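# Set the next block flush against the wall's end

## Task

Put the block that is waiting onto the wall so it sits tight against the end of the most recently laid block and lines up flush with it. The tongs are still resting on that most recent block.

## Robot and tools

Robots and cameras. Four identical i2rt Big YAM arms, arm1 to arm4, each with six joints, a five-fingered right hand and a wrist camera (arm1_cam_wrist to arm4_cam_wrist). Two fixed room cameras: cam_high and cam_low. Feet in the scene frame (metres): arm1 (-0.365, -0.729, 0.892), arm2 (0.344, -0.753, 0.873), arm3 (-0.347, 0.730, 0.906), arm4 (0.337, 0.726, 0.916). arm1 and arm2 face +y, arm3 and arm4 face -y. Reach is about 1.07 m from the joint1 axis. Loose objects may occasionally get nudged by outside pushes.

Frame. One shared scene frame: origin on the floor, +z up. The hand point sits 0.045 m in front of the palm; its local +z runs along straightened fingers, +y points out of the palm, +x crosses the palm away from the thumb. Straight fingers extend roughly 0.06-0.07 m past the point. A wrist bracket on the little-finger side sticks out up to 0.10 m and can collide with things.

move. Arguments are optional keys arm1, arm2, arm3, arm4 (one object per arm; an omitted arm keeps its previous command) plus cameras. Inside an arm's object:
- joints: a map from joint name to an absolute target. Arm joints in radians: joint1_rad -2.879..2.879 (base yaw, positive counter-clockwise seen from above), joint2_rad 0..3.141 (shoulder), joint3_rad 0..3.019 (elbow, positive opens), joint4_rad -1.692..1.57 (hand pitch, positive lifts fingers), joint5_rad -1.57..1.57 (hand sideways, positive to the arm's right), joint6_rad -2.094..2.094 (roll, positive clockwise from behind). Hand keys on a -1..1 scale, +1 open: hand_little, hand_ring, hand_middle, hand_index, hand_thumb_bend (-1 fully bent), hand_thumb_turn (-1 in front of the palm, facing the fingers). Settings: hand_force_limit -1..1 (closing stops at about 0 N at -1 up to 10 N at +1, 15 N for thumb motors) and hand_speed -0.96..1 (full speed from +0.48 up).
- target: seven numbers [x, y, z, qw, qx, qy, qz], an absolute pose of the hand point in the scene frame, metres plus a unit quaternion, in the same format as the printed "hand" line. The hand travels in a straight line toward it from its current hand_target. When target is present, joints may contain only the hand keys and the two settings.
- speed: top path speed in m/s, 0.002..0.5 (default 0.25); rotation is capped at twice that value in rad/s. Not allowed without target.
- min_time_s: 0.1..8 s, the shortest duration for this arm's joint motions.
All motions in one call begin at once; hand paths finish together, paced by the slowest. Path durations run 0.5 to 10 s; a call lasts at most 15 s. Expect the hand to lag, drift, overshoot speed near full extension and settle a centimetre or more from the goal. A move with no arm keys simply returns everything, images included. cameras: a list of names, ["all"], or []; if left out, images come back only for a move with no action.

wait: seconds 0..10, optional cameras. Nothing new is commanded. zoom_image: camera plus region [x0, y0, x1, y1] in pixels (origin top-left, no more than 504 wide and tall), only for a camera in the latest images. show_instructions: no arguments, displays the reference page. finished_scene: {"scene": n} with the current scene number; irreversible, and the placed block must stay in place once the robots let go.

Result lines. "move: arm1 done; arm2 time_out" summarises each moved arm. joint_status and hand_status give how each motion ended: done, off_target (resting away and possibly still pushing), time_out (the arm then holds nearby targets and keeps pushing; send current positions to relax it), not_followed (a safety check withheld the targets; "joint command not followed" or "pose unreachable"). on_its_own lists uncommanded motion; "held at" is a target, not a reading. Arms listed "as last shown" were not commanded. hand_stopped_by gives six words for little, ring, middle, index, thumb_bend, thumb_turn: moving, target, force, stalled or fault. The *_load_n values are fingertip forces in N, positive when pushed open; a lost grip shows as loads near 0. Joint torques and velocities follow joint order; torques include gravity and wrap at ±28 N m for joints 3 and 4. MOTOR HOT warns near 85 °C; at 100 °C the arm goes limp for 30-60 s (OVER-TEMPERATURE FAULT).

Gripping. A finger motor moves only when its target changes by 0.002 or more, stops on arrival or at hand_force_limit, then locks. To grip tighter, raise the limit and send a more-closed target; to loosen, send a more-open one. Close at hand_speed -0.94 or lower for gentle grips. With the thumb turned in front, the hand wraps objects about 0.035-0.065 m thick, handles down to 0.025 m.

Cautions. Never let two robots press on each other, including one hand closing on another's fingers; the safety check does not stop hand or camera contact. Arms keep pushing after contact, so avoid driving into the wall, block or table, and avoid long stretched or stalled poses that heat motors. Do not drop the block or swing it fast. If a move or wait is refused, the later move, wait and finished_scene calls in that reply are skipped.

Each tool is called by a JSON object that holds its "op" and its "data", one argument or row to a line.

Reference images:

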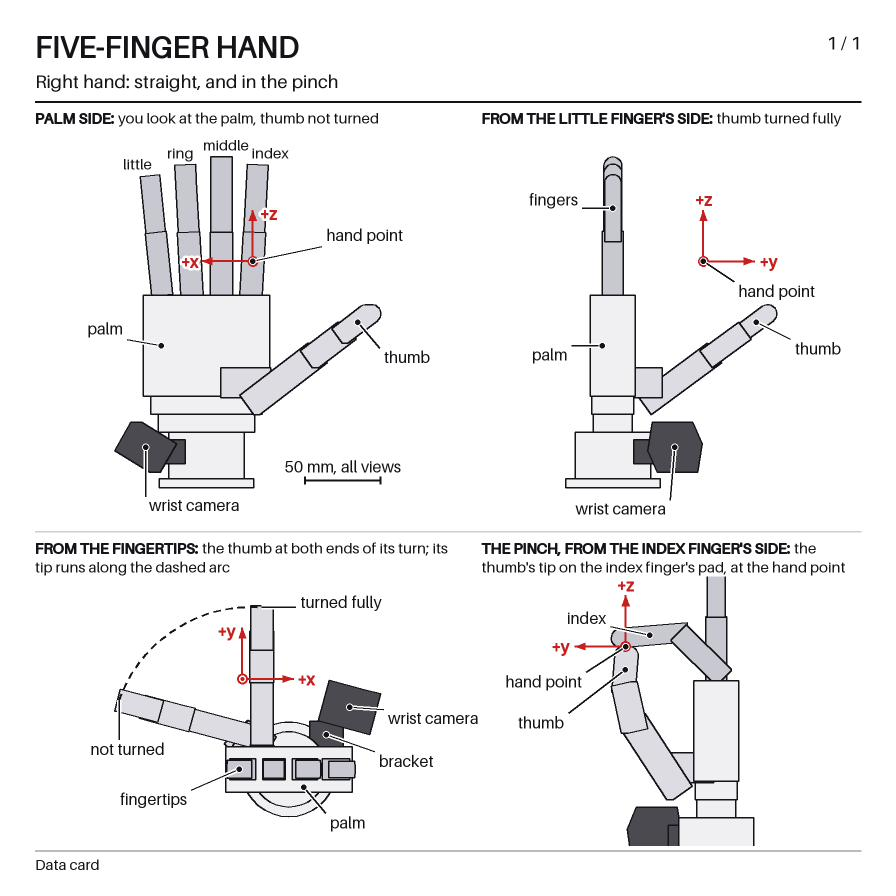

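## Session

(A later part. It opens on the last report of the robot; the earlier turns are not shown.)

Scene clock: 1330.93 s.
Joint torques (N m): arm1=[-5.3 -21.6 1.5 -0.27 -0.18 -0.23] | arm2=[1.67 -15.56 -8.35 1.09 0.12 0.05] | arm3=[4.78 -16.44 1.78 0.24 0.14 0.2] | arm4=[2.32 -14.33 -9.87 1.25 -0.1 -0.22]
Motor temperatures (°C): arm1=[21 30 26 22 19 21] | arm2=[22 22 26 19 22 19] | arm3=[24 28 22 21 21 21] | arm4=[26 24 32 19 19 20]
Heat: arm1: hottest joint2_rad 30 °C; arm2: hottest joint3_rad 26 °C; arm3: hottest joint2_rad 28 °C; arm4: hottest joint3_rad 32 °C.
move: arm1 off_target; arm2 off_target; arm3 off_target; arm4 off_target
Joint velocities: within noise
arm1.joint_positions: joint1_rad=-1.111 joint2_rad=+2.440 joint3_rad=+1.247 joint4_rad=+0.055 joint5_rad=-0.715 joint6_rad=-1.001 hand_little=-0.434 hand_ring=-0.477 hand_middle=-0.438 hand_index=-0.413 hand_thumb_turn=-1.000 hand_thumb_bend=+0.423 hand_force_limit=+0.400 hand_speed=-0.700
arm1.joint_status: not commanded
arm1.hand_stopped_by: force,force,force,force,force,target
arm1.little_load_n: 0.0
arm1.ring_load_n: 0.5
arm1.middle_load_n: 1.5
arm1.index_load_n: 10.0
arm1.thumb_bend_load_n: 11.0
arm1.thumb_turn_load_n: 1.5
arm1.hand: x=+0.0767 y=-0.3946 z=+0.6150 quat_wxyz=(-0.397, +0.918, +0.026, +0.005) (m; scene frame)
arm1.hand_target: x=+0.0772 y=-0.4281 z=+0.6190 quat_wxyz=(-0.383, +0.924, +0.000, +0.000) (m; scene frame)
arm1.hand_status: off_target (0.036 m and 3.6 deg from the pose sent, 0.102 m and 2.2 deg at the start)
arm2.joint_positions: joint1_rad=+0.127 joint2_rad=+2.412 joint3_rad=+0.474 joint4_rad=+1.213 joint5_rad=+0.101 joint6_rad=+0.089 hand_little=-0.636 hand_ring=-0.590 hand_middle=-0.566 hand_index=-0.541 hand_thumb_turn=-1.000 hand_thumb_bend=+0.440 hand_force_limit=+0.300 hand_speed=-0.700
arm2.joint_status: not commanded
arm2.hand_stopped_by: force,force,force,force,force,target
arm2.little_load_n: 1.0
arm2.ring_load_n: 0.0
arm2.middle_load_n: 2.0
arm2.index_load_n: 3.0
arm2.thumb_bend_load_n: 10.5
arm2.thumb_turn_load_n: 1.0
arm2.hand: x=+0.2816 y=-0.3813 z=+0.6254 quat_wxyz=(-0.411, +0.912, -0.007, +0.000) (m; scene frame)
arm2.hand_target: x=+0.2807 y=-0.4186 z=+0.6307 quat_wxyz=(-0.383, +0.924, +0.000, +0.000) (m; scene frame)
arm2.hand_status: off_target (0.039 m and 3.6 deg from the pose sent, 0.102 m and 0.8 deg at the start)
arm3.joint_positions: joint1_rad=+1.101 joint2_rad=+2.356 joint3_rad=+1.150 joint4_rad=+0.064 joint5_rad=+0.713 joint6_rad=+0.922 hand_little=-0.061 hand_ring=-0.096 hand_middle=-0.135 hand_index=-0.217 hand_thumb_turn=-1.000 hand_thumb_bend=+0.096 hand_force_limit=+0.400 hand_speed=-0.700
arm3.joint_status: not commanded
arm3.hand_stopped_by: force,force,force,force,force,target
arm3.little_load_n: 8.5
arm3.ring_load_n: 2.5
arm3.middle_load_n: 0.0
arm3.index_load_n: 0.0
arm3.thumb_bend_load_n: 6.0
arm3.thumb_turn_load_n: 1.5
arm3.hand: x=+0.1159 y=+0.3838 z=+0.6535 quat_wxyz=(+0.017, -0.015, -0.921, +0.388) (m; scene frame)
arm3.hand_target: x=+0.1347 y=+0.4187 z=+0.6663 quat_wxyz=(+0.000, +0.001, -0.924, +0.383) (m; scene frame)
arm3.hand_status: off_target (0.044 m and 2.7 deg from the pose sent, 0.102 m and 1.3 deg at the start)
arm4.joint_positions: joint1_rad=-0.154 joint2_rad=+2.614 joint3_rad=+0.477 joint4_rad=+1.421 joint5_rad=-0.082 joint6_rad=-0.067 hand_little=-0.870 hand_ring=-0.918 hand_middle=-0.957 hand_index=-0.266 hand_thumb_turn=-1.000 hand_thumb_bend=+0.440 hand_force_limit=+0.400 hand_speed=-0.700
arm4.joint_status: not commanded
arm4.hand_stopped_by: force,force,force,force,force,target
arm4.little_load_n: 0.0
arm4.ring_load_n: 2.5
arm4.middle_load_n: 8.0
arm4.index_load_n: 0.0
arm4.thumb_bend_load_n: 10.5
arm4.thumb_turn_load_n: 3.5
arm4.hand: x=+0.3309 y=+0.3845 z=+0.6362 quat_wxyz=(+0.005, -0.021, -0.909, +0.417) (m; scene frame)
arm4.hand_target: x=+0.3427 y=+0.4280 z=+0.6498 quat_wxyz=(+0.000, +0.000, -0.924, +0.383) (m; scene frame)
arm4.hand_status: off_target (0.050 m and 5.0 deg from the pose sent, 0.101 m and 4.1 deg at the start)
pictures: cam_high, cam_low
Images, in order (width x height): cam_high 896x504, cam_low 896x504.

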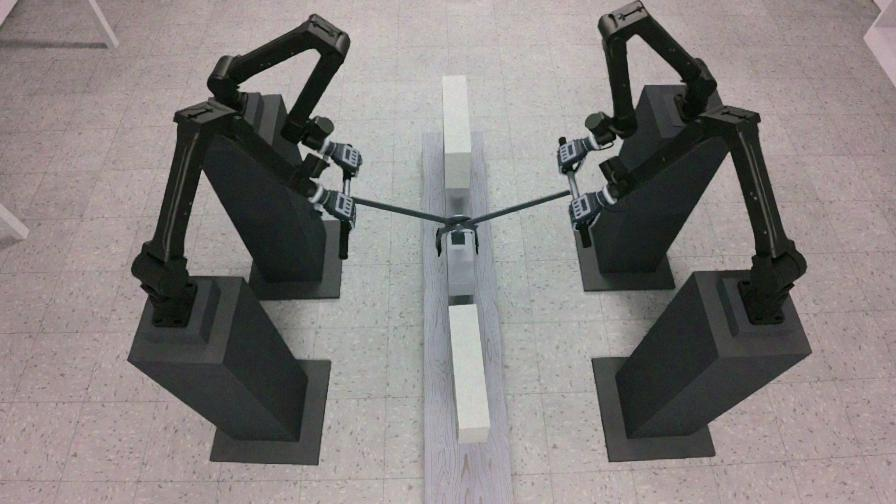

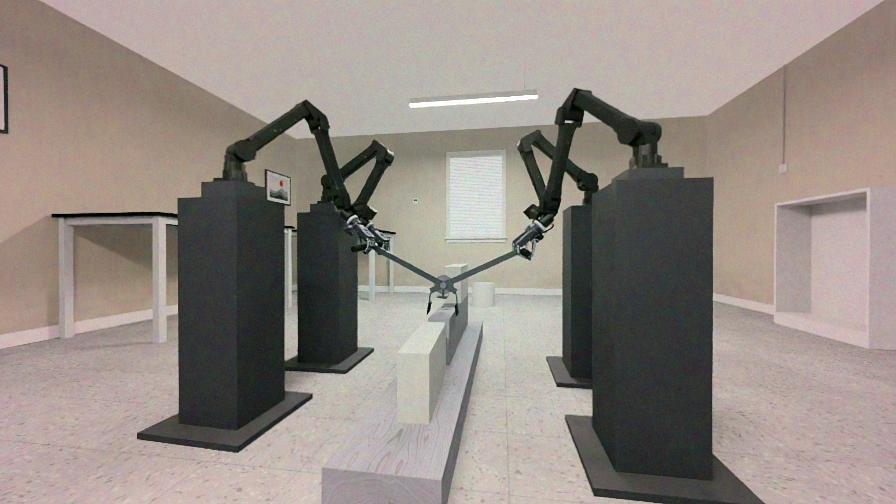

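{"op": "move", "data": {
  "arm1": {"target": [-0.03, -0.440, 0.755, 0.3827, -0.9239, 0, 0], "speed": 0.1},
  "arm2": {"target": [0.170, -0.440, 0.760, 0.3827, -0.9239, 0, 0], "speed": 0.1},
  "arm3": {"target": [0.01, 0.432, 0.795, 0, 0, 0.9239, -0.3827], "speed": 0.1},
  "arm4": {"target": [0.220, 0.440, 0.780, 0, 0, 0.9239, -0.3827], "speed": 0.1},
  "cameras": ["cam_high", "cam_low"]
}}

{"op": "zoom_image", "data": {
  "camera": "cam_high",
  "region": [310, 130, 610, 300]
}}

{"op": "zoom_image", "data": {
  "camera": "cam_low",
  "region": [340, 180, 560, 330]
}}

Scene clock: 1348.07 s.
Joint torques (N m): arm1=[-5.48 -15.85 2.17 -0.17 0.54 0.01] | arm2=[4.95 -12.75 -2.26 -0.29 -0.32 0.54] | arm3=[3.55 -11.69 1.51 -0.17 -0.62 0.18] | arm4=[-2.73 -12.16 -2.88 -0.13 0.2 -0.87]
Motor temperatures (°C): arm1=[21 30 26 22 19 21] | arm2=[22 22 26 19 22 19] | arm3=[24 29 22 21 21 21] | arm4=[26 25 32 19 19 20]
Heat: arm1: hottest joint2_rad 30 °C; arm2: hottest joint3_rad 26 °C; arm3: hottest joint2_rad 29 °C; arm4: hottest joint3_rad 32 °C.
move: arm1 off_target; arm2 off_target; arm3 off_target; arm4 off_target
Joint velocities: within noise
arm1.joint_positions: joint1_rad=-1.030 joint2_rad=+1.966 joint3_rad=+0.836 joint4_rad=+0.063 joint5_rad=-0.701 joint6_rad=-0.920 hand_little=-0.434 hand_ring=-0.477 hand_middle=-0.438 hand_index=-0.413 hand_thumb_turn=-1.000 hand_thumb_bend=+0.423 hand_force_limit=+0.400 hand_speed=-0.700
arm1.joint_status: not commanded
arm1.hand_stopped_by: force,force,force,force,force,target
arm1.little_load_n: 0.0
arm1.ring_load_n: 0.0
arm1.middle_load_n: 1.0
arm1.index_load_n: 10.5
arm1.thumb_bend_load_n: 11.5
arm1.thumb_turn_load_n: 1.5
arm1.hand: x=-0.0282 y=-0.4050 z=+0.7595 quat_wxyz=(-0.407, +0.913, +0.037, +0.005) (m; scene frame)
arm1.hand_target: x=-0.0313 y=-0.4378 z=+0.7545 quat_wxyz=(-0.383, +0.924, +0.000, +0.000) (m; scene frame)
arm1.hand_status: off_target (0.035 m and 5.2 deg from the pose sent, 0.182 m and 3.5 deg at the start)
arm2.joint_positions: joint1_rad=+0.519 joint2_rad=+1.725 joint3_rad=+0.390 joint4_rad=+0.554 joint5_rad=+0.415 joint6_rad=+0.357 hand_little=-0.636 hand_ring=-0.590 hand_middle=-0.566 hand_index=-0.541 hand_thumb_turn=-1.000 hand_thumb_bend=+0.440 hand_force_limit=+0.300 hand_speed=-0.700
arm2.joint_status: not commanded
arm2.hand_stopped_by: force,force,force,force,force,target
arm2.little_load_n: 3.0
arm2.ring_load_n: 1.0
arm2.middle_load_n: 2.0
arm2.index_load_n: 3.5
arm2.thumb_bend_load_n: 10.5
arm2.thumb_turn_load_n: 1.5
arm2.hand: x=+0.1777 y=-0.3904 z=+0.7721 quat_wxyz=(-0.420, +0.907, -0.010, +0.011) (m; scene frame)
arm2.hand_target: x=+0.1736 y=-0.4370 z=+0.7589 quat_wxyz=(-0.384, +0.923, +0.001, +0.001) (m; scene frame)
arm2.hand_status: off_target (0.052 m and 5.0 deg from the pose sent, 0.184 m and 3.6 deg at the start)
arm3.joint_positions: joint1_rad=+1.002 joint2_rad=+1.862 joint3_rad=+0.743 joint4_rad=+0.098 joint5_rad=+0.686 joint6_rad=+0.796 hand_little=-0.061 hand_ring=-0.096 hand_middle=-0.135 hand_index=-0.217 hand_thumb_turn=-1.000 hand_thumb_bend=+0.096 hand_force_limit=+0.400 hand_speed=-0.700
arm3.joint_status: not commanded
arm3.hand_stopped_by: force,force,force,force,force,target
arm3.little_load_n: 11.5
arm3.ring_load_n: 5.0
arm3.middle_load_n: 0.0
arm3.index_load_n: 0.0
arm3.thumb_bend_load_n: 5.0
arm3.thumb_turn_load_n: 1.0
arm3.hand: x=+0.0068 y=+0.3925 z=+0.7983 quat_wxyz=(+0.007, -0.021, -0.914, +0.406) (m; scene frame)
arm3.hand_target: x=+0.0085 y=+0.4297 z=+0.7939 quat_wxyz=(+0.001, +0.000, -0.924, +0.383) (m; scene frame)
arm3.hand_status: off_target (0.040 m and 3.8 deg from the pose sent, 0.183 m and 2.7 deg at the start)
arm4.joint_positions: joint1_rad=-0.596 joint2_rad=+1.842 joint3_rad=+0.347 joint4_rad=+0.673 joint5_rad=-0.445 joint6_rad=-0.381 hand_little=-0.870 hand_ring=-0.918 hand_middle=-0.957 hand_index=-0.266 hand_thumb_turn=-1.000 hand_thumb_bend=+0.440 hand_force_limit=+0.400 hand_speed=-0.700
arm4.joint_status: not commanded
arm4.hand_stopped_by: force,force,force,force,force,target
arm4.little_load_n: 0.0
arm4.ring_load_n: 2.0
arm4.middle_load_n: 10.0
arm4.index_load_n: 0.0
arm4.thumb_bend_load_n: 10.5
arm4.thumb_turn_load_n: 4.0
arm4.hand: x=+0.2246 y=+0.3963 z=+0.7865 quat_wxyz=(-0.018, -0.016, -0.910, +0.413) (m; scene frame)
arm4.hand_target: x=+0.2235 y=+0.4370 z=+0.7788 quat_wxyz=(-0.001, -0.002, -0.923, +0.384) (m; scene frame)
arm4.hand_status: off_target (0.044 m and 4.7 deg from the pose sent, 0.190 m and 5.0 deg at the start)
pictures: cam_high, cam_low
Images, in order (width x height): cam_high 896x504, cam_low 896x504.

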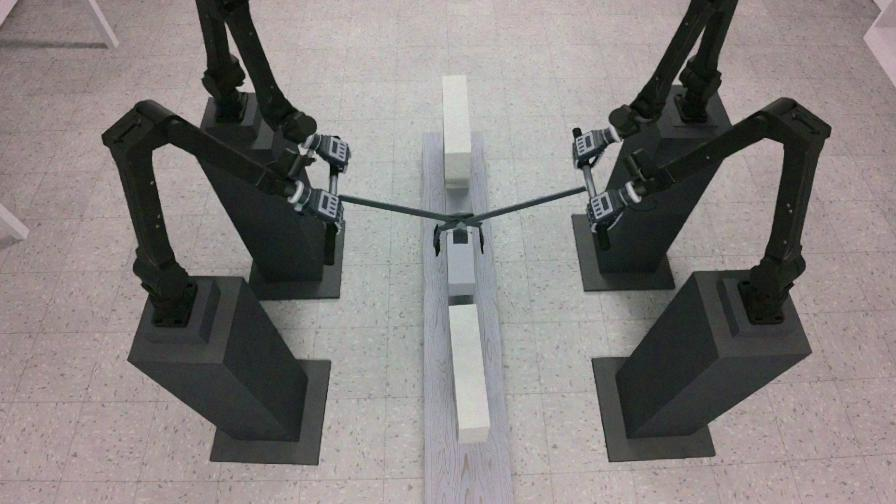

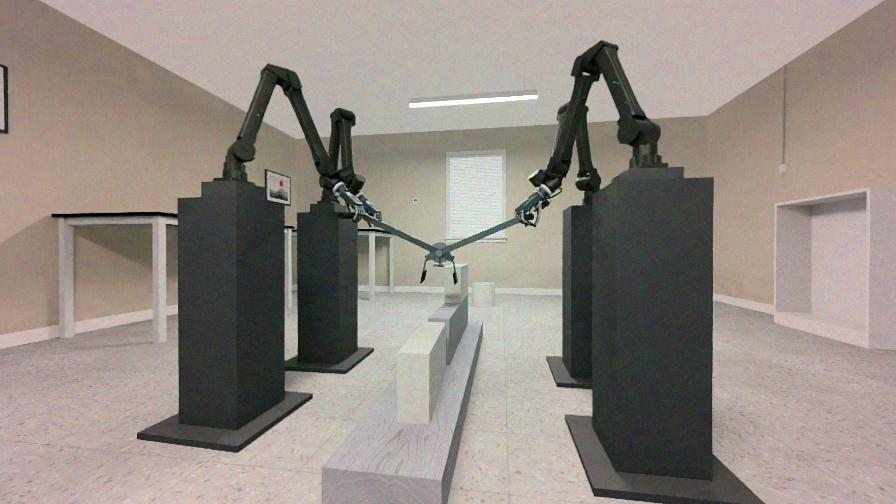

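Scaled by 1.680.

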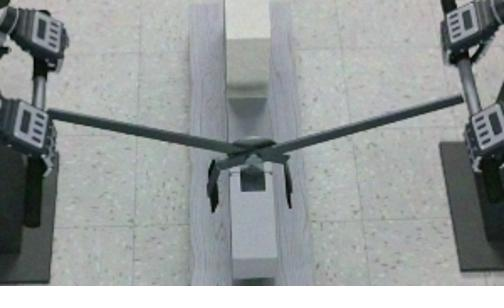

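Scaled by 2.291.

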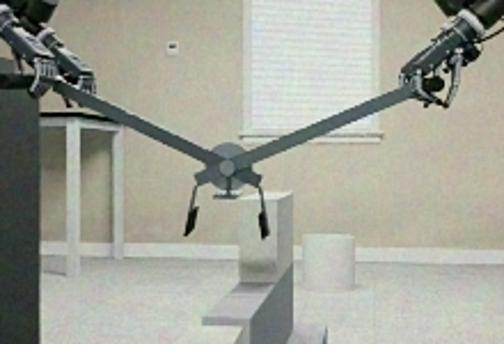

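{"op": "move", "data": {
  "arm1": {"target": [-0.22, -0.440, 0.755, 0.3827, -0.9239, 0, 0], "speed": 0.1},
  "arm2": {"target": [-0.02, -0.440, 0.765, 0.3827, -0.9239, 0, 0], "speed": 0.1},
  "arm3": {"target": [-0.18, 0.432, 0.795, 0, 0, 0.9239, -0.3827], "speed": 0.1},
  "arm4": {"target": [0.03, 0.440, 0.785, 0, 0, 0.9239, -0.3827], "speed": 0.1},
  "cameras": ["cam_high", "cam_low"]
}}

{"op": "zoom_image", "data": {
  "camera": "cam_high",
  "region": [310, 180, 610, 350]
}}

Scene clock: 1361.63 s.
Joint torques (N m): arm1=[-3.19 -10.81 -2.67 1.22 0.45 -0.04] | arm2=[7.88 -14.68 2.48 -0.55 -0.46 0.51] | arm3=[-0.15 -7.77 -1.87 0.95 -0.35 0.03] | arm4=[-4.89 -13.57 2.24 -0.24 0.28 -0.84]
Motor temperatures (°C): arm1=[21 29 26 22 19 21] | arm2=[22 22 26 19 22 19] | arm3=[24 28 22 21 21 21] | arm4=[26 25 31 19 19 21]
Heat: arm1: hottest joint2_rad 29 °C; arm2: hottest joint3_rad 26 °C; arm3: hottest joint2_rad 28 °C; arm4: hottest joint3_rad 31 °C.
move: arm1 off_target; arm2 off_target; arm3 off_target; arm4 off_target
Joint velocities: within noise
arm1.joint_positions: joint1_rad=-0.705 joint2_rad=+1.828 joint3_rad=+0.414 joint4_rad=+0.557 joint5_rad=-0.509 joint6_rad=-0.559 hand_little=-0.434 hand_ring=-0.477 hand_middle=-0.438 hand_index=-0.413 hand_thumb_turn=-1.000 hand_thumb_bend=+0.423 hand_force_limit=+0.400 hand_speed=-0.700
arm1.joint_status: not commanded
arm1.hand_stopped_by: force,force,force,force,force,target
arm1.little_load_n: 0.0
arm1.ring_load_n: 3.0
arm1.middle_load_n: 1.0
arm1.index_load_n: 5.5
arm1.thumb_bend_load_n: 11.0
arm1.thumb_turn_load_n: 1.5
arm1.hand: x=-0.2049 y=-0.4011 z=+0.7640 quat_wxyz=(-0.412, +0.911, +0.023, +0.008) (m; scene frame)
arm1.hand_target: x=-0.2212 y=-0.4376 z=+0.7545 quat_wxyz=(-0.383, +0.924, +0.000, +0.000) (m; scene frame)
arm1.hand_status: off_target (0.043 m and 4.7 deg from the pose sent, 0.195 m and 5.2 deg at the start)
arm2.joint_positions: joint1_rad=+0.894 joint2_rad=+1.844 joint3_rad=+0.764 joint4_rad=+0.087 joint5_rad=+0.661 joint6_rad=+0.753 hand_little=-0.635 hand_ring=-0.590 hand_middle=-0.566 hand_index=-0.542 hand_thumb_turn=-1.000 hand_thumb_bend=+0.440 hand_force_limit=+0.300 hand_speed=-0.700
arm2.joint_status: not commanded
arm2.hand_stopped_by: force,force,force,force,force,target
arm2.little_load_n: 8.0
arm2.ring_load_n: 2.0
arm2.middle_load_n: 1.0
arm2.index_load_n: 0.0
arm2.thumb_bend_load_n: 10.5
arm2.thumb_turn_load_n: 1.0
arm2.hand: x=+0.0028 y=-0.3864 z=+0.7784 quat_wxyz=(-0.410, +0.911, -0.032, +0.012) (m; scene frame)
arm2.hand_target: x=-0.0154 y=-0.4372 z=+0.7650 quat_wxyz=(-0.383, +0.924, +0.001, +0.001) (m; scene frame)
arm2.hand_status: off_target (0.060 m and 5.2 deg from the pose sent, 0.204 m and 5.0 deg at the start)
arm3.joint_positions: joint1_rad=+0.623 joint2_rad=+1.686 joint3_rad=+0.353 joint4_rad=+0.537 joint5_rad=+0.433 joint6_rad=+0.410 hand_little=-0.061 hand_ring=-0.096 hand_middle=-0.135 hand_index=-0.217 hand_thumb_turn=-1.000 hand_thumb_bend=+0.096 hand_force_limit=+0.400 hand_speed=-0.700
arm3.joint_status: not commanded
arm3.hand_stopped_by: force,force,force,force,force,target
arm3.little_load_n: 4.0
arm3.ring_load_n: 4.5
arm3.middle_load_n: 2.5
arm3.index_load_n: 1.0
arm3.thumb_bend_load_n: 3.5
arm3.thumb_turn_load_n: 1.0
arm3.hand: x=-0.1659 y=+0.3916 z=+0.8066 quat_wxyz=(-0.004, -0.007, -0.911, +0.413) (m; scene frame)
arm3.hand_target: x=-0.1803 y=+0.4300 z=+0.7940 quat_wxyz=(+0.001, +0.000, -0.924, +0.383) (m; scene frame)
arm3.hand_status: off_target (0.044 m and 4.0 deg from the pose sent, 0.191 m and 3.8 deg at the start)
arm4.joint_positions: joint1_rad=-0.961 joint2_rad=+1.892 joint3_rad=+0.736 joint4_rad=+0.106 joint5_rad=-0.669 joint6_rad=-0.785 hand_little=-0.870 hand_ring=-0.919 hand_middle=-0.957 hand_index=-0.266 hand_thumb_turn=-1.000 hand_thumb_bend=+0.440 hand_force_limit=+0.400 hand_speed=-0.700
arm4.joint_status: not commanded
arm4.hand_stopped_by: force,force,force,force,force,target
arm4.little_load_n: 0.0
arm4.ring_load_n: 0.0
arm4.middle_load_n: 9.0
arm4.index_load_n: 0.0
arm4.thumb_bend_load_n: 10.5
arm4.thumb_turn_load_n: 4.0
arm4.hand: x=+0.0527 y=+0.3962 z=+0.7947 quat_wxyz=(-0.021, +0.006, -0.916, +0.401) (m; scene frame)
arm4.hand_target: x=+0.0340 y=+0.4374 z=+0.7850 quat_wxyz=(+0.000, -0.002, -0.924, +0.383) (m; scene frame)
arm4.hand_status: off_target (0.050 m and 3.4 deg from the pose sent, 0.199 m and 4.7 deg at the start)
pictures: cam_high, cam_low
Images, in order (width x height): cam_high 896x504, cam_low 896x504.

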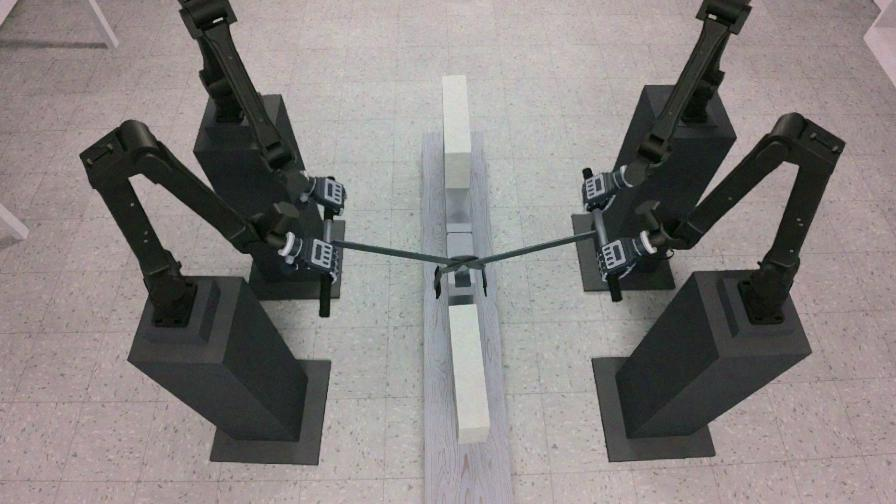

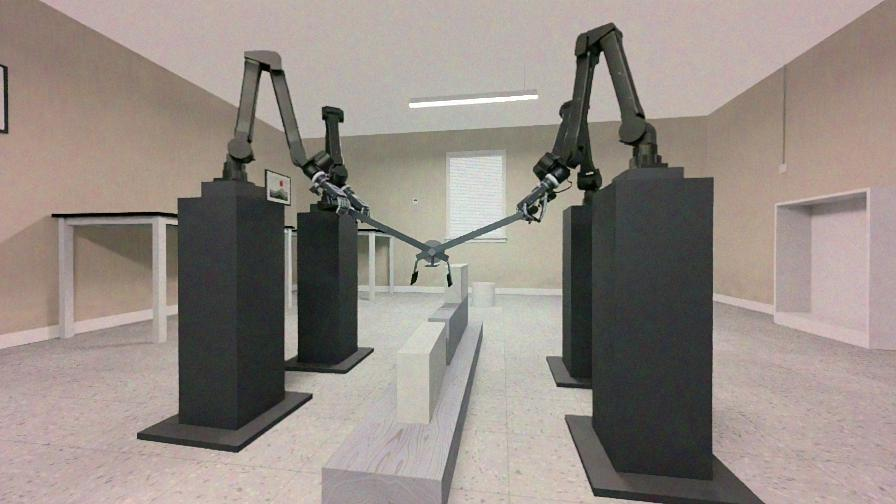

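Scaled by 1.680.

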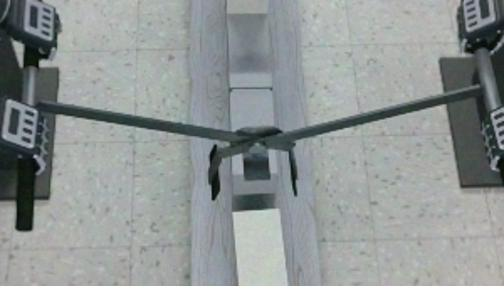

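{"op": "move", "data": {
  "arm1": {"target": [-0.43, -0.450, 0.755, 0.3827, -0.9239, 0, 0], "speed": 0.1},
  "arm2": {"target": [-0.23, -0.450, 0.775, 0.3827, -0.9239, 0, 0], "speed": 0.1},
  "arm3": {"target": [-0.39, 0.422, 0.795, 0, 0, 0.9239, -0.3827], "speed": 0.1},
  "arm4": {"target": [-0.18, 0.430, 0.795, 0, 0, 0.9239, -0.3827], "speed": 0.1},
  "cameras": ["cam_high", "cam_low"]
}}

{"op": "zoom_image", "data": {
  "camera": "cam_high",
  "region": [300, 250, 630, 460]
}}

{"op": "zoom_image", "data": {
  "camera": "cam_low",
  "region": [320, 180, 560, 440]
}}

Scene clock: 1374.13 s.
Joint torques (N m): arm1=[1.03 -7.53 -5.09 1.85 -0.19 0.35] | arm2=[7.36 -21.13 6.57 -1.11 0.12 0.12] | arm3=[-6.12 -7.06 -1.31 0.54 0.41 -0.64] | arm4=[-4.01 -20.25 6.19 -0.9 -0.18 -0.34]
Motor temperatures (°C): arm1=[21 29 26 22 19 21] | arm2=[22 22 26 19 22 19] | arm3=[24 28 22 21 21 21] | arm4=[26 25 30 19 19 21]
Heat: arm1: hottest joint2_rad 29 °C; arm2: hottest joint3_rad 26 °C; arm3: hottest joint2_rad 28 °C; arm4: hottest joint3_rad 30 °C.
move: arm1 off_target; arm2 off_target; arm3 off_target; arm4 off_target
Joint velocities: within noise
arm1.joint_positions: joint1_rad=+0.140 joint2_rad=+1.862 joint3_rad=+0.213 joint4_rad=+0.943 joint5_rad=+0.133 joint6_rad=+0.087 hand_little=-0.433 hand_ring=-0.477 hand_middle=-0.438 hand_index=-0.414 hand_thumb_turn=-1.000 hand_thumb_bend=+0.423 hand_force_limit=+0.400 hand_speed=-0.700
arm1.joint_status: not commanded
arm1.hand_stopped_by: force,force,force,force,force,target
arm1.little_load_n: 2.5
arm1.ring_load_n: 3.5
arm1.middle_load_n: 1.0
arm1.index_load_n: 0.5
arm1.thumb_bend_load_n: 11.5
arm1.thumb_turn_load_n: 1.5
arm1.hand: x=-0.4222 y=-0.3988 z=+0.7657 quat_wxyz=(-0.422, +0.906, -0.003, +0.011) (m; scene frame)
arm1.hand_target: x=-0.4275 y=-0.4480 z=+0.7553 quat_wxyz=(-0.383, +0.924, +0.000, +0.001) (m; scene frame)
arm1.hand_status: off_target (0.053 m and 5.1 deg from the pose sent, 0.231 m and 4.7 deg at the start)
arm2.joint_positions: joint1_rad=+1.121 joint2_rad=+2.138 joint3_rad=+1.363 joint4_rad=-0.398 joint5_rad=+0.738 joint6_rad=+1.053 hand_little=-0.635 hand_ring=-0.590 hand_middle=-0.566 hand_index=-0.542 hand_thumb_turn=-1.000 hand_thumb_bend=+0.440 hand_force_limit=+0.300 hand_speed=-0.700
arm2.joint_status: not commanded
arm2.hand_stopped_by: force,force,force,force,force,target
arm2.little_load_n: 6.5
arm2.ring_load_n: 1.5
arm2.middle_load_n: 1.0
arm2.index_load_n: 0.0
arm2.thumb_bend_load_n: 10.5
arm2.thumb_turn_load_n: 1.0
arm2.hand: x=-0.2081 y=-0.3923 z=+0.7777 quat_wxyz=(-0.397, +0.917, -0.044, +0.000) (m; scene frame)
arm2.hand_target: x=-0.2272 y=-0.4477 z=+0.7746 quat_wxyz=(-0.384, +0.923, +0.000, +0.000) (m; scene frame)
arm2.hand_status: off_target (0.062 m and 5.4 deg from the pose sent, 0.241 m and 5.2 deg at the start)
arm3.joint_positions: joint1_rad=-0.217 joint2_rad=+1.669 joint3_rad=+0.275 joint4_rad=+0.673 joint5_rad=-0.235 joint6_rad=-0.177 hand_little=-0.062 hand_ring=-0.097 hand_middle=-0.135 hand_index=-0.215 hand_thumb_turn=-1.000 hand_thumb_bend=+0.094 hand_force_limit=+0.400 hand_speed=-0.700
arm3.joint_status: not commanded
arm3.hand_stopped_by: force,force,force,force,force,target
arm3.little_load_n: 0.0
arm3.ring_load_n: 0.0
arm3.middle_load_n: 0.5
arm3.index_load_n: 13.0
arm3.thumb_bend_load_n: 2.5
arm3.thumb_turn_load_n: 0.5
arm3.hand: x=-0.3738 y=+0.3817 z=+0.8069 quat_wxyz=(-0.019, +0.007, -0.909, +0.417) (m; scene frame)
arm3.hand_target: x=-0.3861 y=+0.4205 z=+0.7943 quat_wxyz=(-0.002, +0.000, -0.924, +0.383) (m; scene frame)
arm3.hand_status: off_target (0.045 m and 4.9 deg from the pose sent, 0.226 m and 4.0 deg at the start)
arm4.joint_positions: joint1_rad=-1.155 joint2_rad=+2.175 joint3_rad=+1.358 joint4_rad=-0.386 joint5_rad=-0.725 joint6_rad=-1.046 hand_little=-0.870 hand_ring=-0.919 hand_middle=-0.957 hand_index=-0.266 hand_thumb_turn=-1.000 hand_thumb_bend=+0.440 hand_force_limit=+0.400 hand_speed=-0.700
arm4.joint_status: not commanded
arm4.hand_stopped_by: force,force,force,force,force,target
arm4.little_load_n: 0.0
arm4.ring_load_n: 0.5
arm4.middle_load_n: 8.5
arm4.index_load_n: 0.0
arm4.thumb_bend_load_n: 10.5
arm4.thumb_turn_load_n: 3.5
arm4.hand: x=-0.1577 y=+0.3921 z=+0.7914 quat_wxyz=(-0.010, +0.016, -0.921, +0.390) (m; scene frame)
arm4.hand_target: x=-0.1783 y=+0.4292 z=+0.7946 quat_wxyz=(+0.000, -0.001, -0.924, +0.383) (m; scene frame)
arm4.hand_status: off_target (0.044 m and 2.3 deg from the pose sent, 0.235 m and 3.4 deg at the start)
pictures: cam_high, cam_low
Images, in order (width x height): cam_high 896x504, cam_low 896x504.

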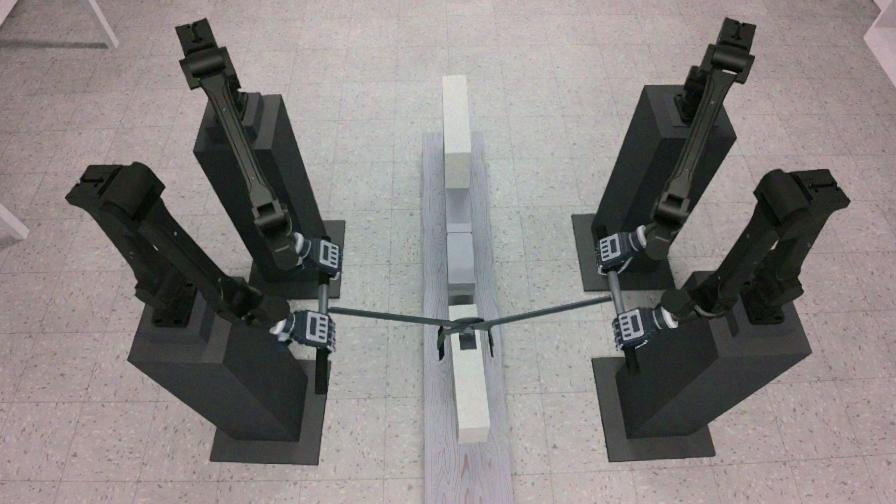

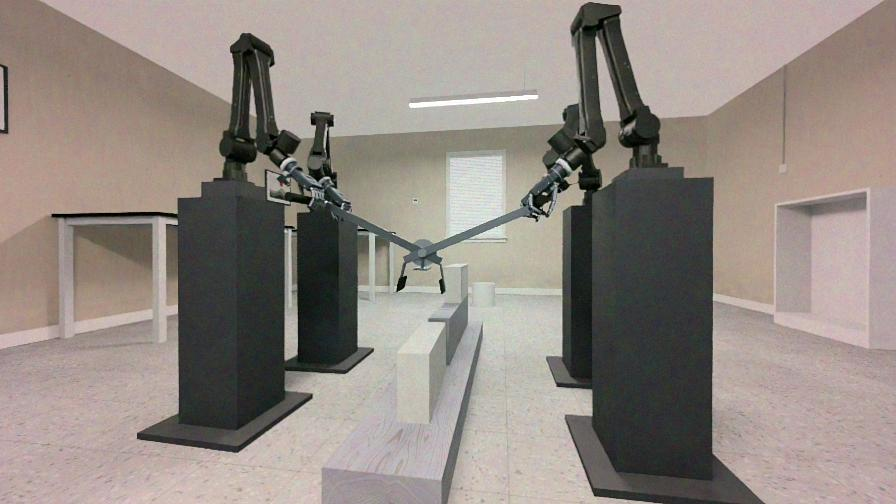

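Scaled by 1.527.

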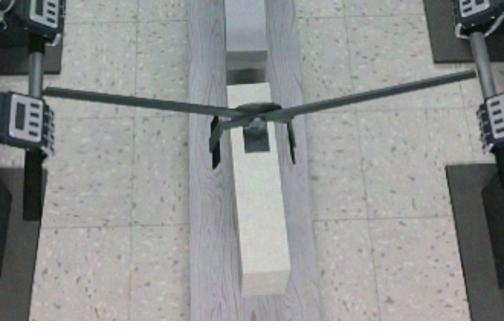

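Scaled by 1.938.

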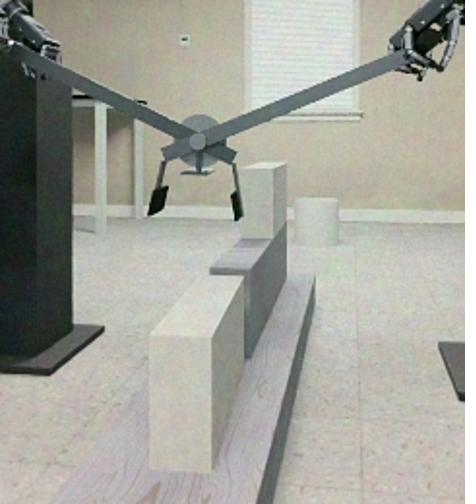

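{"op": "move", "data": {
  "arm1": {"target": [-0.425, -0.460, 0.625, 0.3827, -0.9239, 0, 0], "speed": 0.1},
  "arm2": {"target": [-0.225, -0.462, 0.645, 0.3827, -0.9239, 0, 0], "speed": 0.1},
  "arm3": {"target": [-0.385, 0.412, 0.665, 0, 0, 0.9239, -0.3827], "speed": 0.1},
  "arm4": {"target": [-0.175, 0.420, 0.665, 0, 0, 0.9239, -0.3827], "speed": 0.1},
  "cameras": ["cam_high", "cam_low"]
}}

{"op": "zoom_image", "data": {
  "camera": "cam_high",
  "region": [300, 250, 630, 460]
}}

{"op": "zoom_image", "data": {
  "camera": "cam_low",
  "region": [320, 180, 560, 440]
}}

Scene clock: 1397.47 s.
Joint torques (N m): arm1=[0.32 -2.61 -6 3.06 -0.17 0.23] | arm2=[7.3 -20.13 3.79 -0.06 0.05 0.22] | arm3=[-4.07 -6.89 -4.59 1.66 0.9 -0.49] | arm4=[-3.37 -22.3 3.59 -0.06 -0.04 -0.28]
Motor temperatures (°C): arm1=[21 28 26 22 19 21] | arm2=[23 22 26 19 22 19] | arm3=[24 27 22 21 21 21] | arm4=[26 25 30 19 19 20]
Heat: arm1: hottest joint2_rad 28 °C; arm2: hottest joint3_rad 26 °C; arm3: hottest joint2_rad 27 °C; arm4: hottest joint3_rad 30 °C.
move: arm1 off_target; arm2 off_target; arm3 off_target; arm4 off_target
Joint velocities: within noise
arm1.joint_positions: joint1_rad=+0.139 joint2_rad=+2.555 joint3_rad=+0.362 joint4_rad=+1.505 joint5_rad=+0.122 joint6_rad=+0.093 hand_little=-0.433 hand_ring=-0.477 hand_middle=-0.438 hand_index=-0.414 hand_thumb_turn=-1.000 hand_thumb_bend=+0.423 hand_force_limit=+0.400 hand_speed=-0.700
arm1.joint_status: not commanded
arm1.hand_stopped_by: force,force,force,force,force,target
arm1.little_load_n: 2.0
arm1.ring_load_n: 4.0
arm1.middle_load_n: 1.0
arm1.index_load_n: 0.0
arm1.thumb_bend_load_n: 11.0
arm1.thumb_turn_load_n: 1.0
arm1.hand: x=-0.4232 y=-0.4085 z=+0.6492 quat_wxyz=(-0.430, +0.903, -0.004, +0.004) (m; scene frame)
arm1.hand_target: x=-0.4233 y=-0.4591 z=+0.6299 quat_wxyz=(-0.381, +0.925, +0.000, +0.001) (m; scene frame)
arm1.hand_status: off_target (0.057 m and 6.0 deg from the pose sent, 0.153 m and 5.1 deg at the start)
arm2.joint_positions: joint1_rad=+1.135 joint2_rad=+2.365 joint3_rad=+1.388 joint4_rad=-0.206 joint5_rad=+0.745 joint6_rad=+1.064 hand_little=-0.635 hand_ring=-0.590 hand_middle=-0.566 hand_index=-0.542 hand_thumb_turn=-1.000 hand_thumb_bend=+0.440 hand_force_limit=+0.300 hand_speed=-0.700
arm2.joint_status: not commanded
arm2.hand_stopped_by: force,force,force,force,force,target
arm2.little_load_n: 4.0
arm2.ring_load_n: 0.0
arm2.middle_load_n: 1.0
arm2.index_load_n: 0.0
arm2.thumb_bend_load_n: 10.5
arm2.thumb_turn_load_n: 1.5
arm2.hand: x=-0.2093 y=-0.4012 z=+0.6617 quat_wxyz=(-0.398, +0.917, -0.041, +0.001) (m; scene frame)
arm2.hand_target: x=-0.2213 y=-0.4596 z=+0.6454 quat_wxyz=(-0.383, +0.924, +0.000, +0.001) (m; scene frame)
arm2.hand_status: off_target (0.065 m and 5.1 deg from the pose sent, 0.151 m and 5.4 deg at the start)
arm3.joint_positions: joint1_rad=-0.216 joint2_rad=+2.351 joint3_rad=+0.423 joint4_rad=+1.213 joint5_rad=-0.230 joint6_rad=-0.177 hand_little=-0.062 hand_ring=-0.097 hand_middle=-0.135 hand_index=-0.215 hand_thumb_turn=-1.000 hand_thumb_bend=+0.094 hand_force_limit=+0.400 hand_speed=-0.700
arm3.joint_status: not commanded
arm3.hand_stopped_by: force,force,force,force,force,target
arm3.little_load_n: 0.0
arm3.ring_load_n: 0.0
arm3.middle_load_n: 0.5
arm3.index_load_n: 7.5
arm3.thumb_bend_load_n: -0.5
arm3.thumb_turn_load_n: 0.5
arm3.hand: x=-0.3758 y=+0.3733 z=+0.6769 quat_wxyz=(-0.016, +0.008, -0.908, +0.419) (m; scene frame)
arm3.hand_target: x=-0.3828 y=+0.4112 z=+0.6665 quat_wxyz=(-0.001, +0.000, -0.924, +0.382) (m; scene frame)
arm3.hand_status: off_target (0.041 m and 5.0 deg from the pose sent, 0.146 m and 4.9 deg at the start)
arm4.joint_positions: joint1_rad=-1.146 joint2_rad=+2.448 joint3_rad=+1.436 joint4_rad=-0.182 joint5_rad=-0.724 joint6_rad=-1.030 hand_little=-0.870 hand_ring=-0.918 hand_middle=-0.957 hand_index=-0.266 hand_thumb_turn=-1.000 hand_thumb_bend=+0.440 hand_force_limit=+0.400 hand_speed=-0.700
arm4.joint_status: not commanded
arm4.hand_stopped_by: force,force,force,force,force,target
arm4.little_load_n: 0.0
arm4.ring_load_n: 1.0
arm4.middle_load_n: 10.0
arm4.index_load_n: 0.0
arm4.thumb_bend_load_n: 10.5
arm4.thumb_turn_load_n: 3.5
arm4.hand: x=-0.1593 y=+0.3842 z=+0.6635 quat_wxyz=(-0.010, +0.015, -0.920, +0.391) (m; scene frame)
arm4.hand_target: x=-0.1739 y=+0.4190 z=+0.6646 quat_wxyz=(+0.000, +0.000, -0.924, +0.383) (m; scene frame)
arm4.hand_status: off_target (0.039 m and 2.3 deg from the pose sent, 0.131 m and 2.3 deg at the start)
pictures: cam_high, cam_low
Images, in order (width x height): cam_high 896x504, cam_low 896x504.

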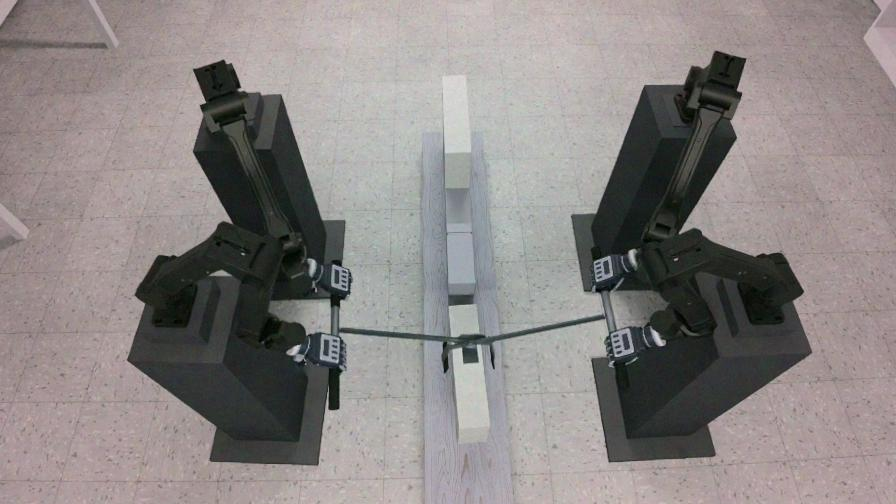

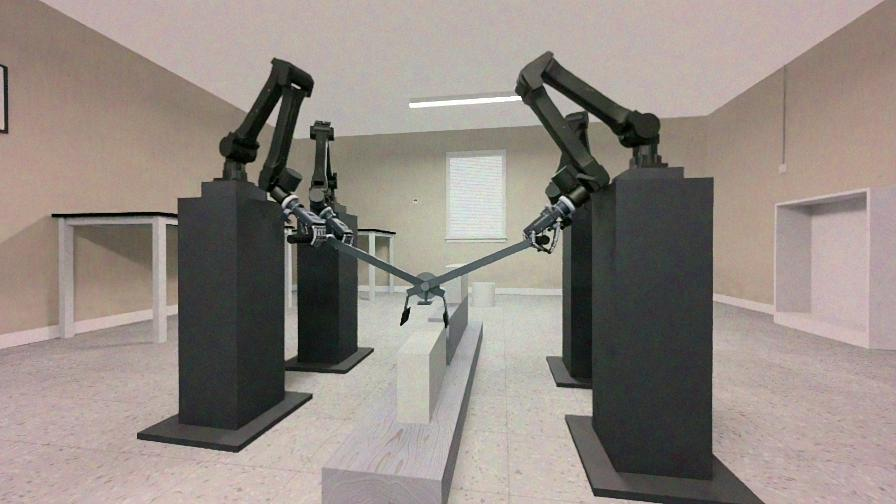

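Scaled by 1.527.

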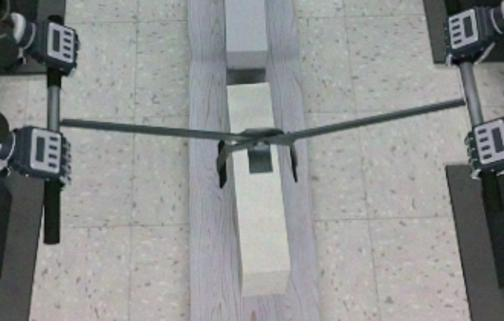

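Scaled by 1.938.

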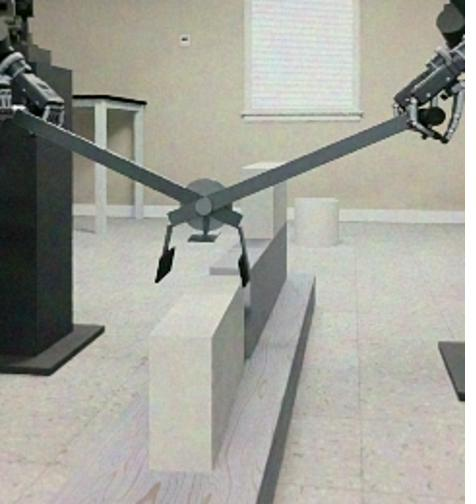

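{"op": "move", "data": {
  "arm1": {"target": [-0.425, -0.456, 0.565, 0.3827, -0.9239, 0, 0], "speed": 0.08},
  "arm2": {"target": [-0.225, -0.458, 0.585, 0.3827, -0.9239, 0, 0], "speed": 0.08},
  "arm3": {"target": [-0.385, 0.419, 0.605, 0, 0, 0.9239, -0.3827], "speed": 0.08},
  "arm4": {"target": [-0.175, 0.427, 0.605, 0, 0, 0.9239, -0.3827], "speed": 0.08},
  "cameras": ["cam_high", "cam_low"]
}}

{"op": "zoom_image", "data": {
  "camera": "cam_high",
  "region": [400, 280, 540, 460]
}}

{"op": "zoom_image", "data": {
  "camera": "cam_low",
  "region": [320, 180, 560, 440]
}}

Scene clock: 1419.10 s.
Joint torques (N m): arm1=[0.5 -5.89 -7.23 2.69 -0.51 0.13] | arm2=[7.06 -21.83 2.69 -0.02 -0.24 0.18] | arm3=[-4.66 -7.12 -5.76 1.78 0.91 -0.55] | arm4=[-4.07 -21.66 2.91 0.17 -0.18 -0.48]
Motor temperatures (°C): arm1=[21 27 26 22 19 21] | arm2=[23 23 26 19 22 19] | arm3=[24 27 22 21 22 21] | arm4=[26 29 29 19 19 20]
Heat: arm1: hottest joint2_rad 27 °C; arm2: hottest joint3_rad 26 °C; arm3: hottest joint2_rad 27 °C; arm4: hottest joint2_rad 29 °C.
move: arm1 off_target; arm2 off_target; arm3 off_target; arm4 off_target
Joint velocities: within noise
arm1.joint_positions: joint1_rad=+0.135 joint2_rad=+2.785 joint3_rad=+0.525 joint4_rad=+1.561 joint5_rad=+0.128 joint6_rad=+0.095 hand_little=-0.434 hand_ring=-0.477 hand_middle=-0.438 hand_index=-0.413 hand_thumb_turn=-1.000 hand_thumb_bend=+0.423 hand_force_limit=+0.400 hand_speed=-0.700
arm1.joint_status: not commanded
arm1.hand_stopped_by: force,force,force,force,force,target
arm1.little_load_n: 0.0
arm1.ring_load_n: 5.0
arm1.middle_load_n: 1.0
arm1.index_load_n: 1.5
arm1.thumb_bend_load_n: 11.5
arm1.thumb_turn_load_n: 1.5
arm1.hand: x=-0.4215 y=-0.4047 z=+0.5788 quat_wxyz=(-0.426, +0.905, -0.008, +0.008) (m; scene frame)
arm1.hand_target: x=-0.4234 y=-0.4544 z=+0.5677 quat_wxyz=(-0.382, +0.924, +0.000, +0.001) (m; scene frame)
arm1.hand_status: off_target (0.053 m and 5.5 deg from the pose sent, 0.097 m and 6.0 deg at the start; a joint's target at an end of its range on 18 of 44 steps)
arm2.joint_positions: joint1_rad=+1.133 joint2_rad=+2.518 joint3_rad=+1.457 joint4_rad=-0.125 joint5_rad=+0.750 joint6_rad=+1.057 hand_little=-0.636 hand_ring=-0.590 hand_middle=-0.566 hand_index=-0.541 hand_thumb_turn=-1.000 hand_thumb_bend=+0.440 hand_force_limit=+0.300 hand_speed=-0.700
arm2.joint_status: not commanded
arm2.hand_stopped_by: force,force,force,force,force,target
arm2.little_load_n: 3.5
arm2.ring_load_n: 1.0
arm2.middle_load_n: 2.0
arm2.index_load_n: 2.0
arm2.thumb_bend_load_n: 10.5
arm2.thumb_turn_load_n: 1.5
arm2.hand: x=-0.2091 y=-0.3986 z=+0.5944 quat_wxyz=(-0.400, +0.916, -0.039, +0.005) (m; scene frame)
arm2.hand_target: x=-0.2218 y=-0.4555 z=+0.5845 quat_wxyz=(-0.383, +0.924, +0.000, +0.001) (m; scene frame)
arm2.hand_status: off_target (0.062 m and 5.0 deg from the pose sent, 0.097 m and 5.1 deg at the start)
arm3.joint_positions: joint1_rad=-0.216 joint2_rad=+2.598 joint3_rad=+0.533 joint4_rad=+1.353 joint5_rad=-0.237 joint6_rad=-0.175 hand_little=-0.062 hand_ring=-0.097 hand_middle=-0.135 hand_index=-0.215 hand_thumb_turn=-1.000 hand_thumb_bend=+0.093 hand_force_limit=+0.400 hand_speed=-0.700
arm3.joint_status: not commanded
arm3.hand_stopped_by: force,force,force,force,force,target
arm3.little_load_n: 0.0
arm3.ring_load_n: 0.0
arm3.middle_load_n: 2.0
arm3.index_load_n: 7.5
arm3.thumb_bend_load_n: -1.0
arm3.thumb_turn_load_n: 2.0
arm3.hand: x=-0.3733 y=+0.3763 z=+0.6156 quat_wxyz=(-0.019, +0.008, -0.907, +0.421) (m; scene frame)
arm3.hand_target: x=-0.3820 y=+0.4179 z=+0.6065 quat_wxyz=(-0.002, +0.000, -0.924, +0.382) (m; scene frame)
arm3.hand_status: off_target (0.045 m and 5.3 deg from the pose sent, 0.086 m and 5.0 deg at the start)
arm4.joint_positions: joint1_rad=-1.148 joint2_rad=+2.575 joint3_rad=+1.497 joint4_rad=-0.123 joint5_rad=-0.723 joint6_rad=-1.021 hand_little=-0.870 hand_ring=-0.918 hand_middle=-0.957 hand_index=-0.266 hand_thumb_turn=-1.000 hand_thumb_bend=+0.440 hand_force_limit=+0.400 hand_speed=-0.700
arm4.joint_status: not commanded
arm4.hand_stopped_by: force,force,force,force,force,target
arm4.little_load_n: 0.0
arm4.ring_load_n: 2.5
arm4.middle_load_n: 9.5
arm4.index_load_n: 0.0
arm4.thumb_bend_load_n: 11.0
arm4.thumb_turn_load_n: 4.0
arm4.hand: x=-0.1570 y=+0.3860 z=+0.6065 quat_wxyz=(-0.014, +0.008, -0.921, +0.389) (m; scene frame)
arm4.hand_target: x=-0.1733 y=+0.4258 z=+0.6047 quat_wxyz=(+0.000, -0.001, -0.924, +0.383) (m; scene frame)
arm4.hand_status: off_target (0.045 m and 2.1 deg from the pose sent, 0.074 m and 2.3 deg at the start)
pictures: cam_high, cam_low
Images, in order (width x height): cam_high 896x504, cam_low 896x504.

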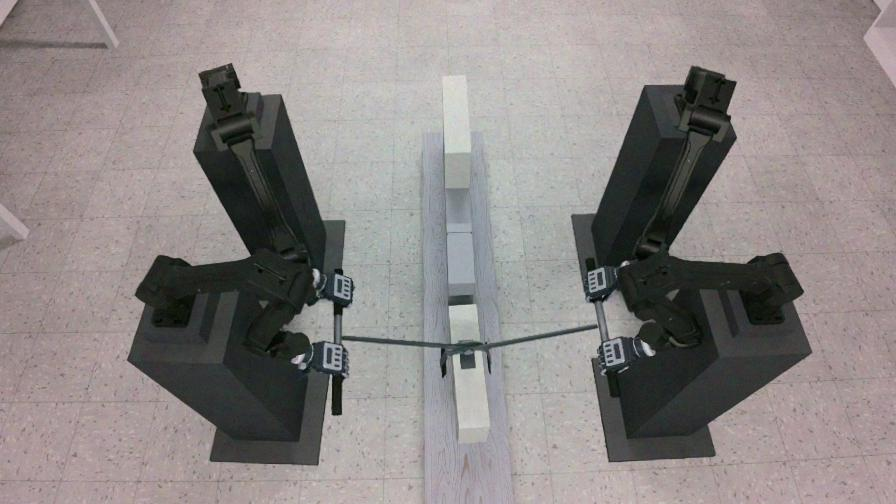

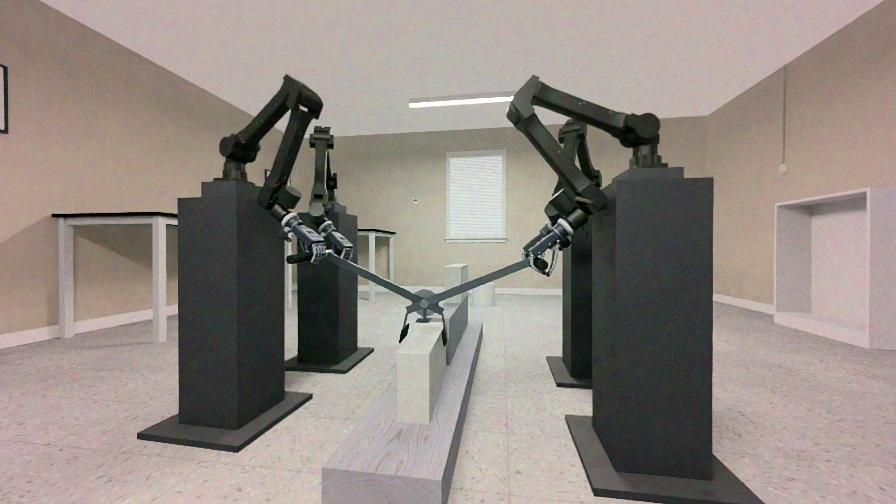

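Scaled by 2.800.

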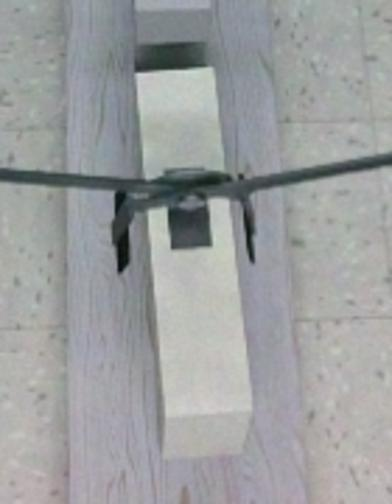

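Scaled by 1.938.

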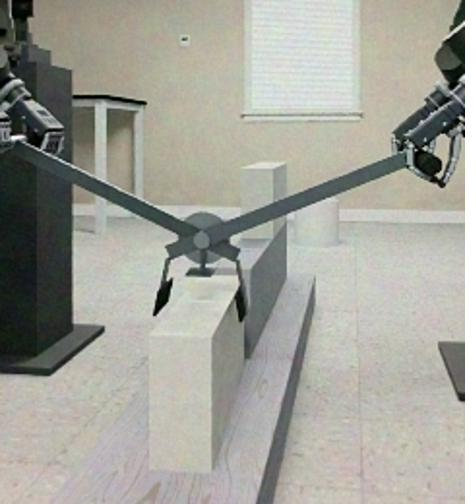

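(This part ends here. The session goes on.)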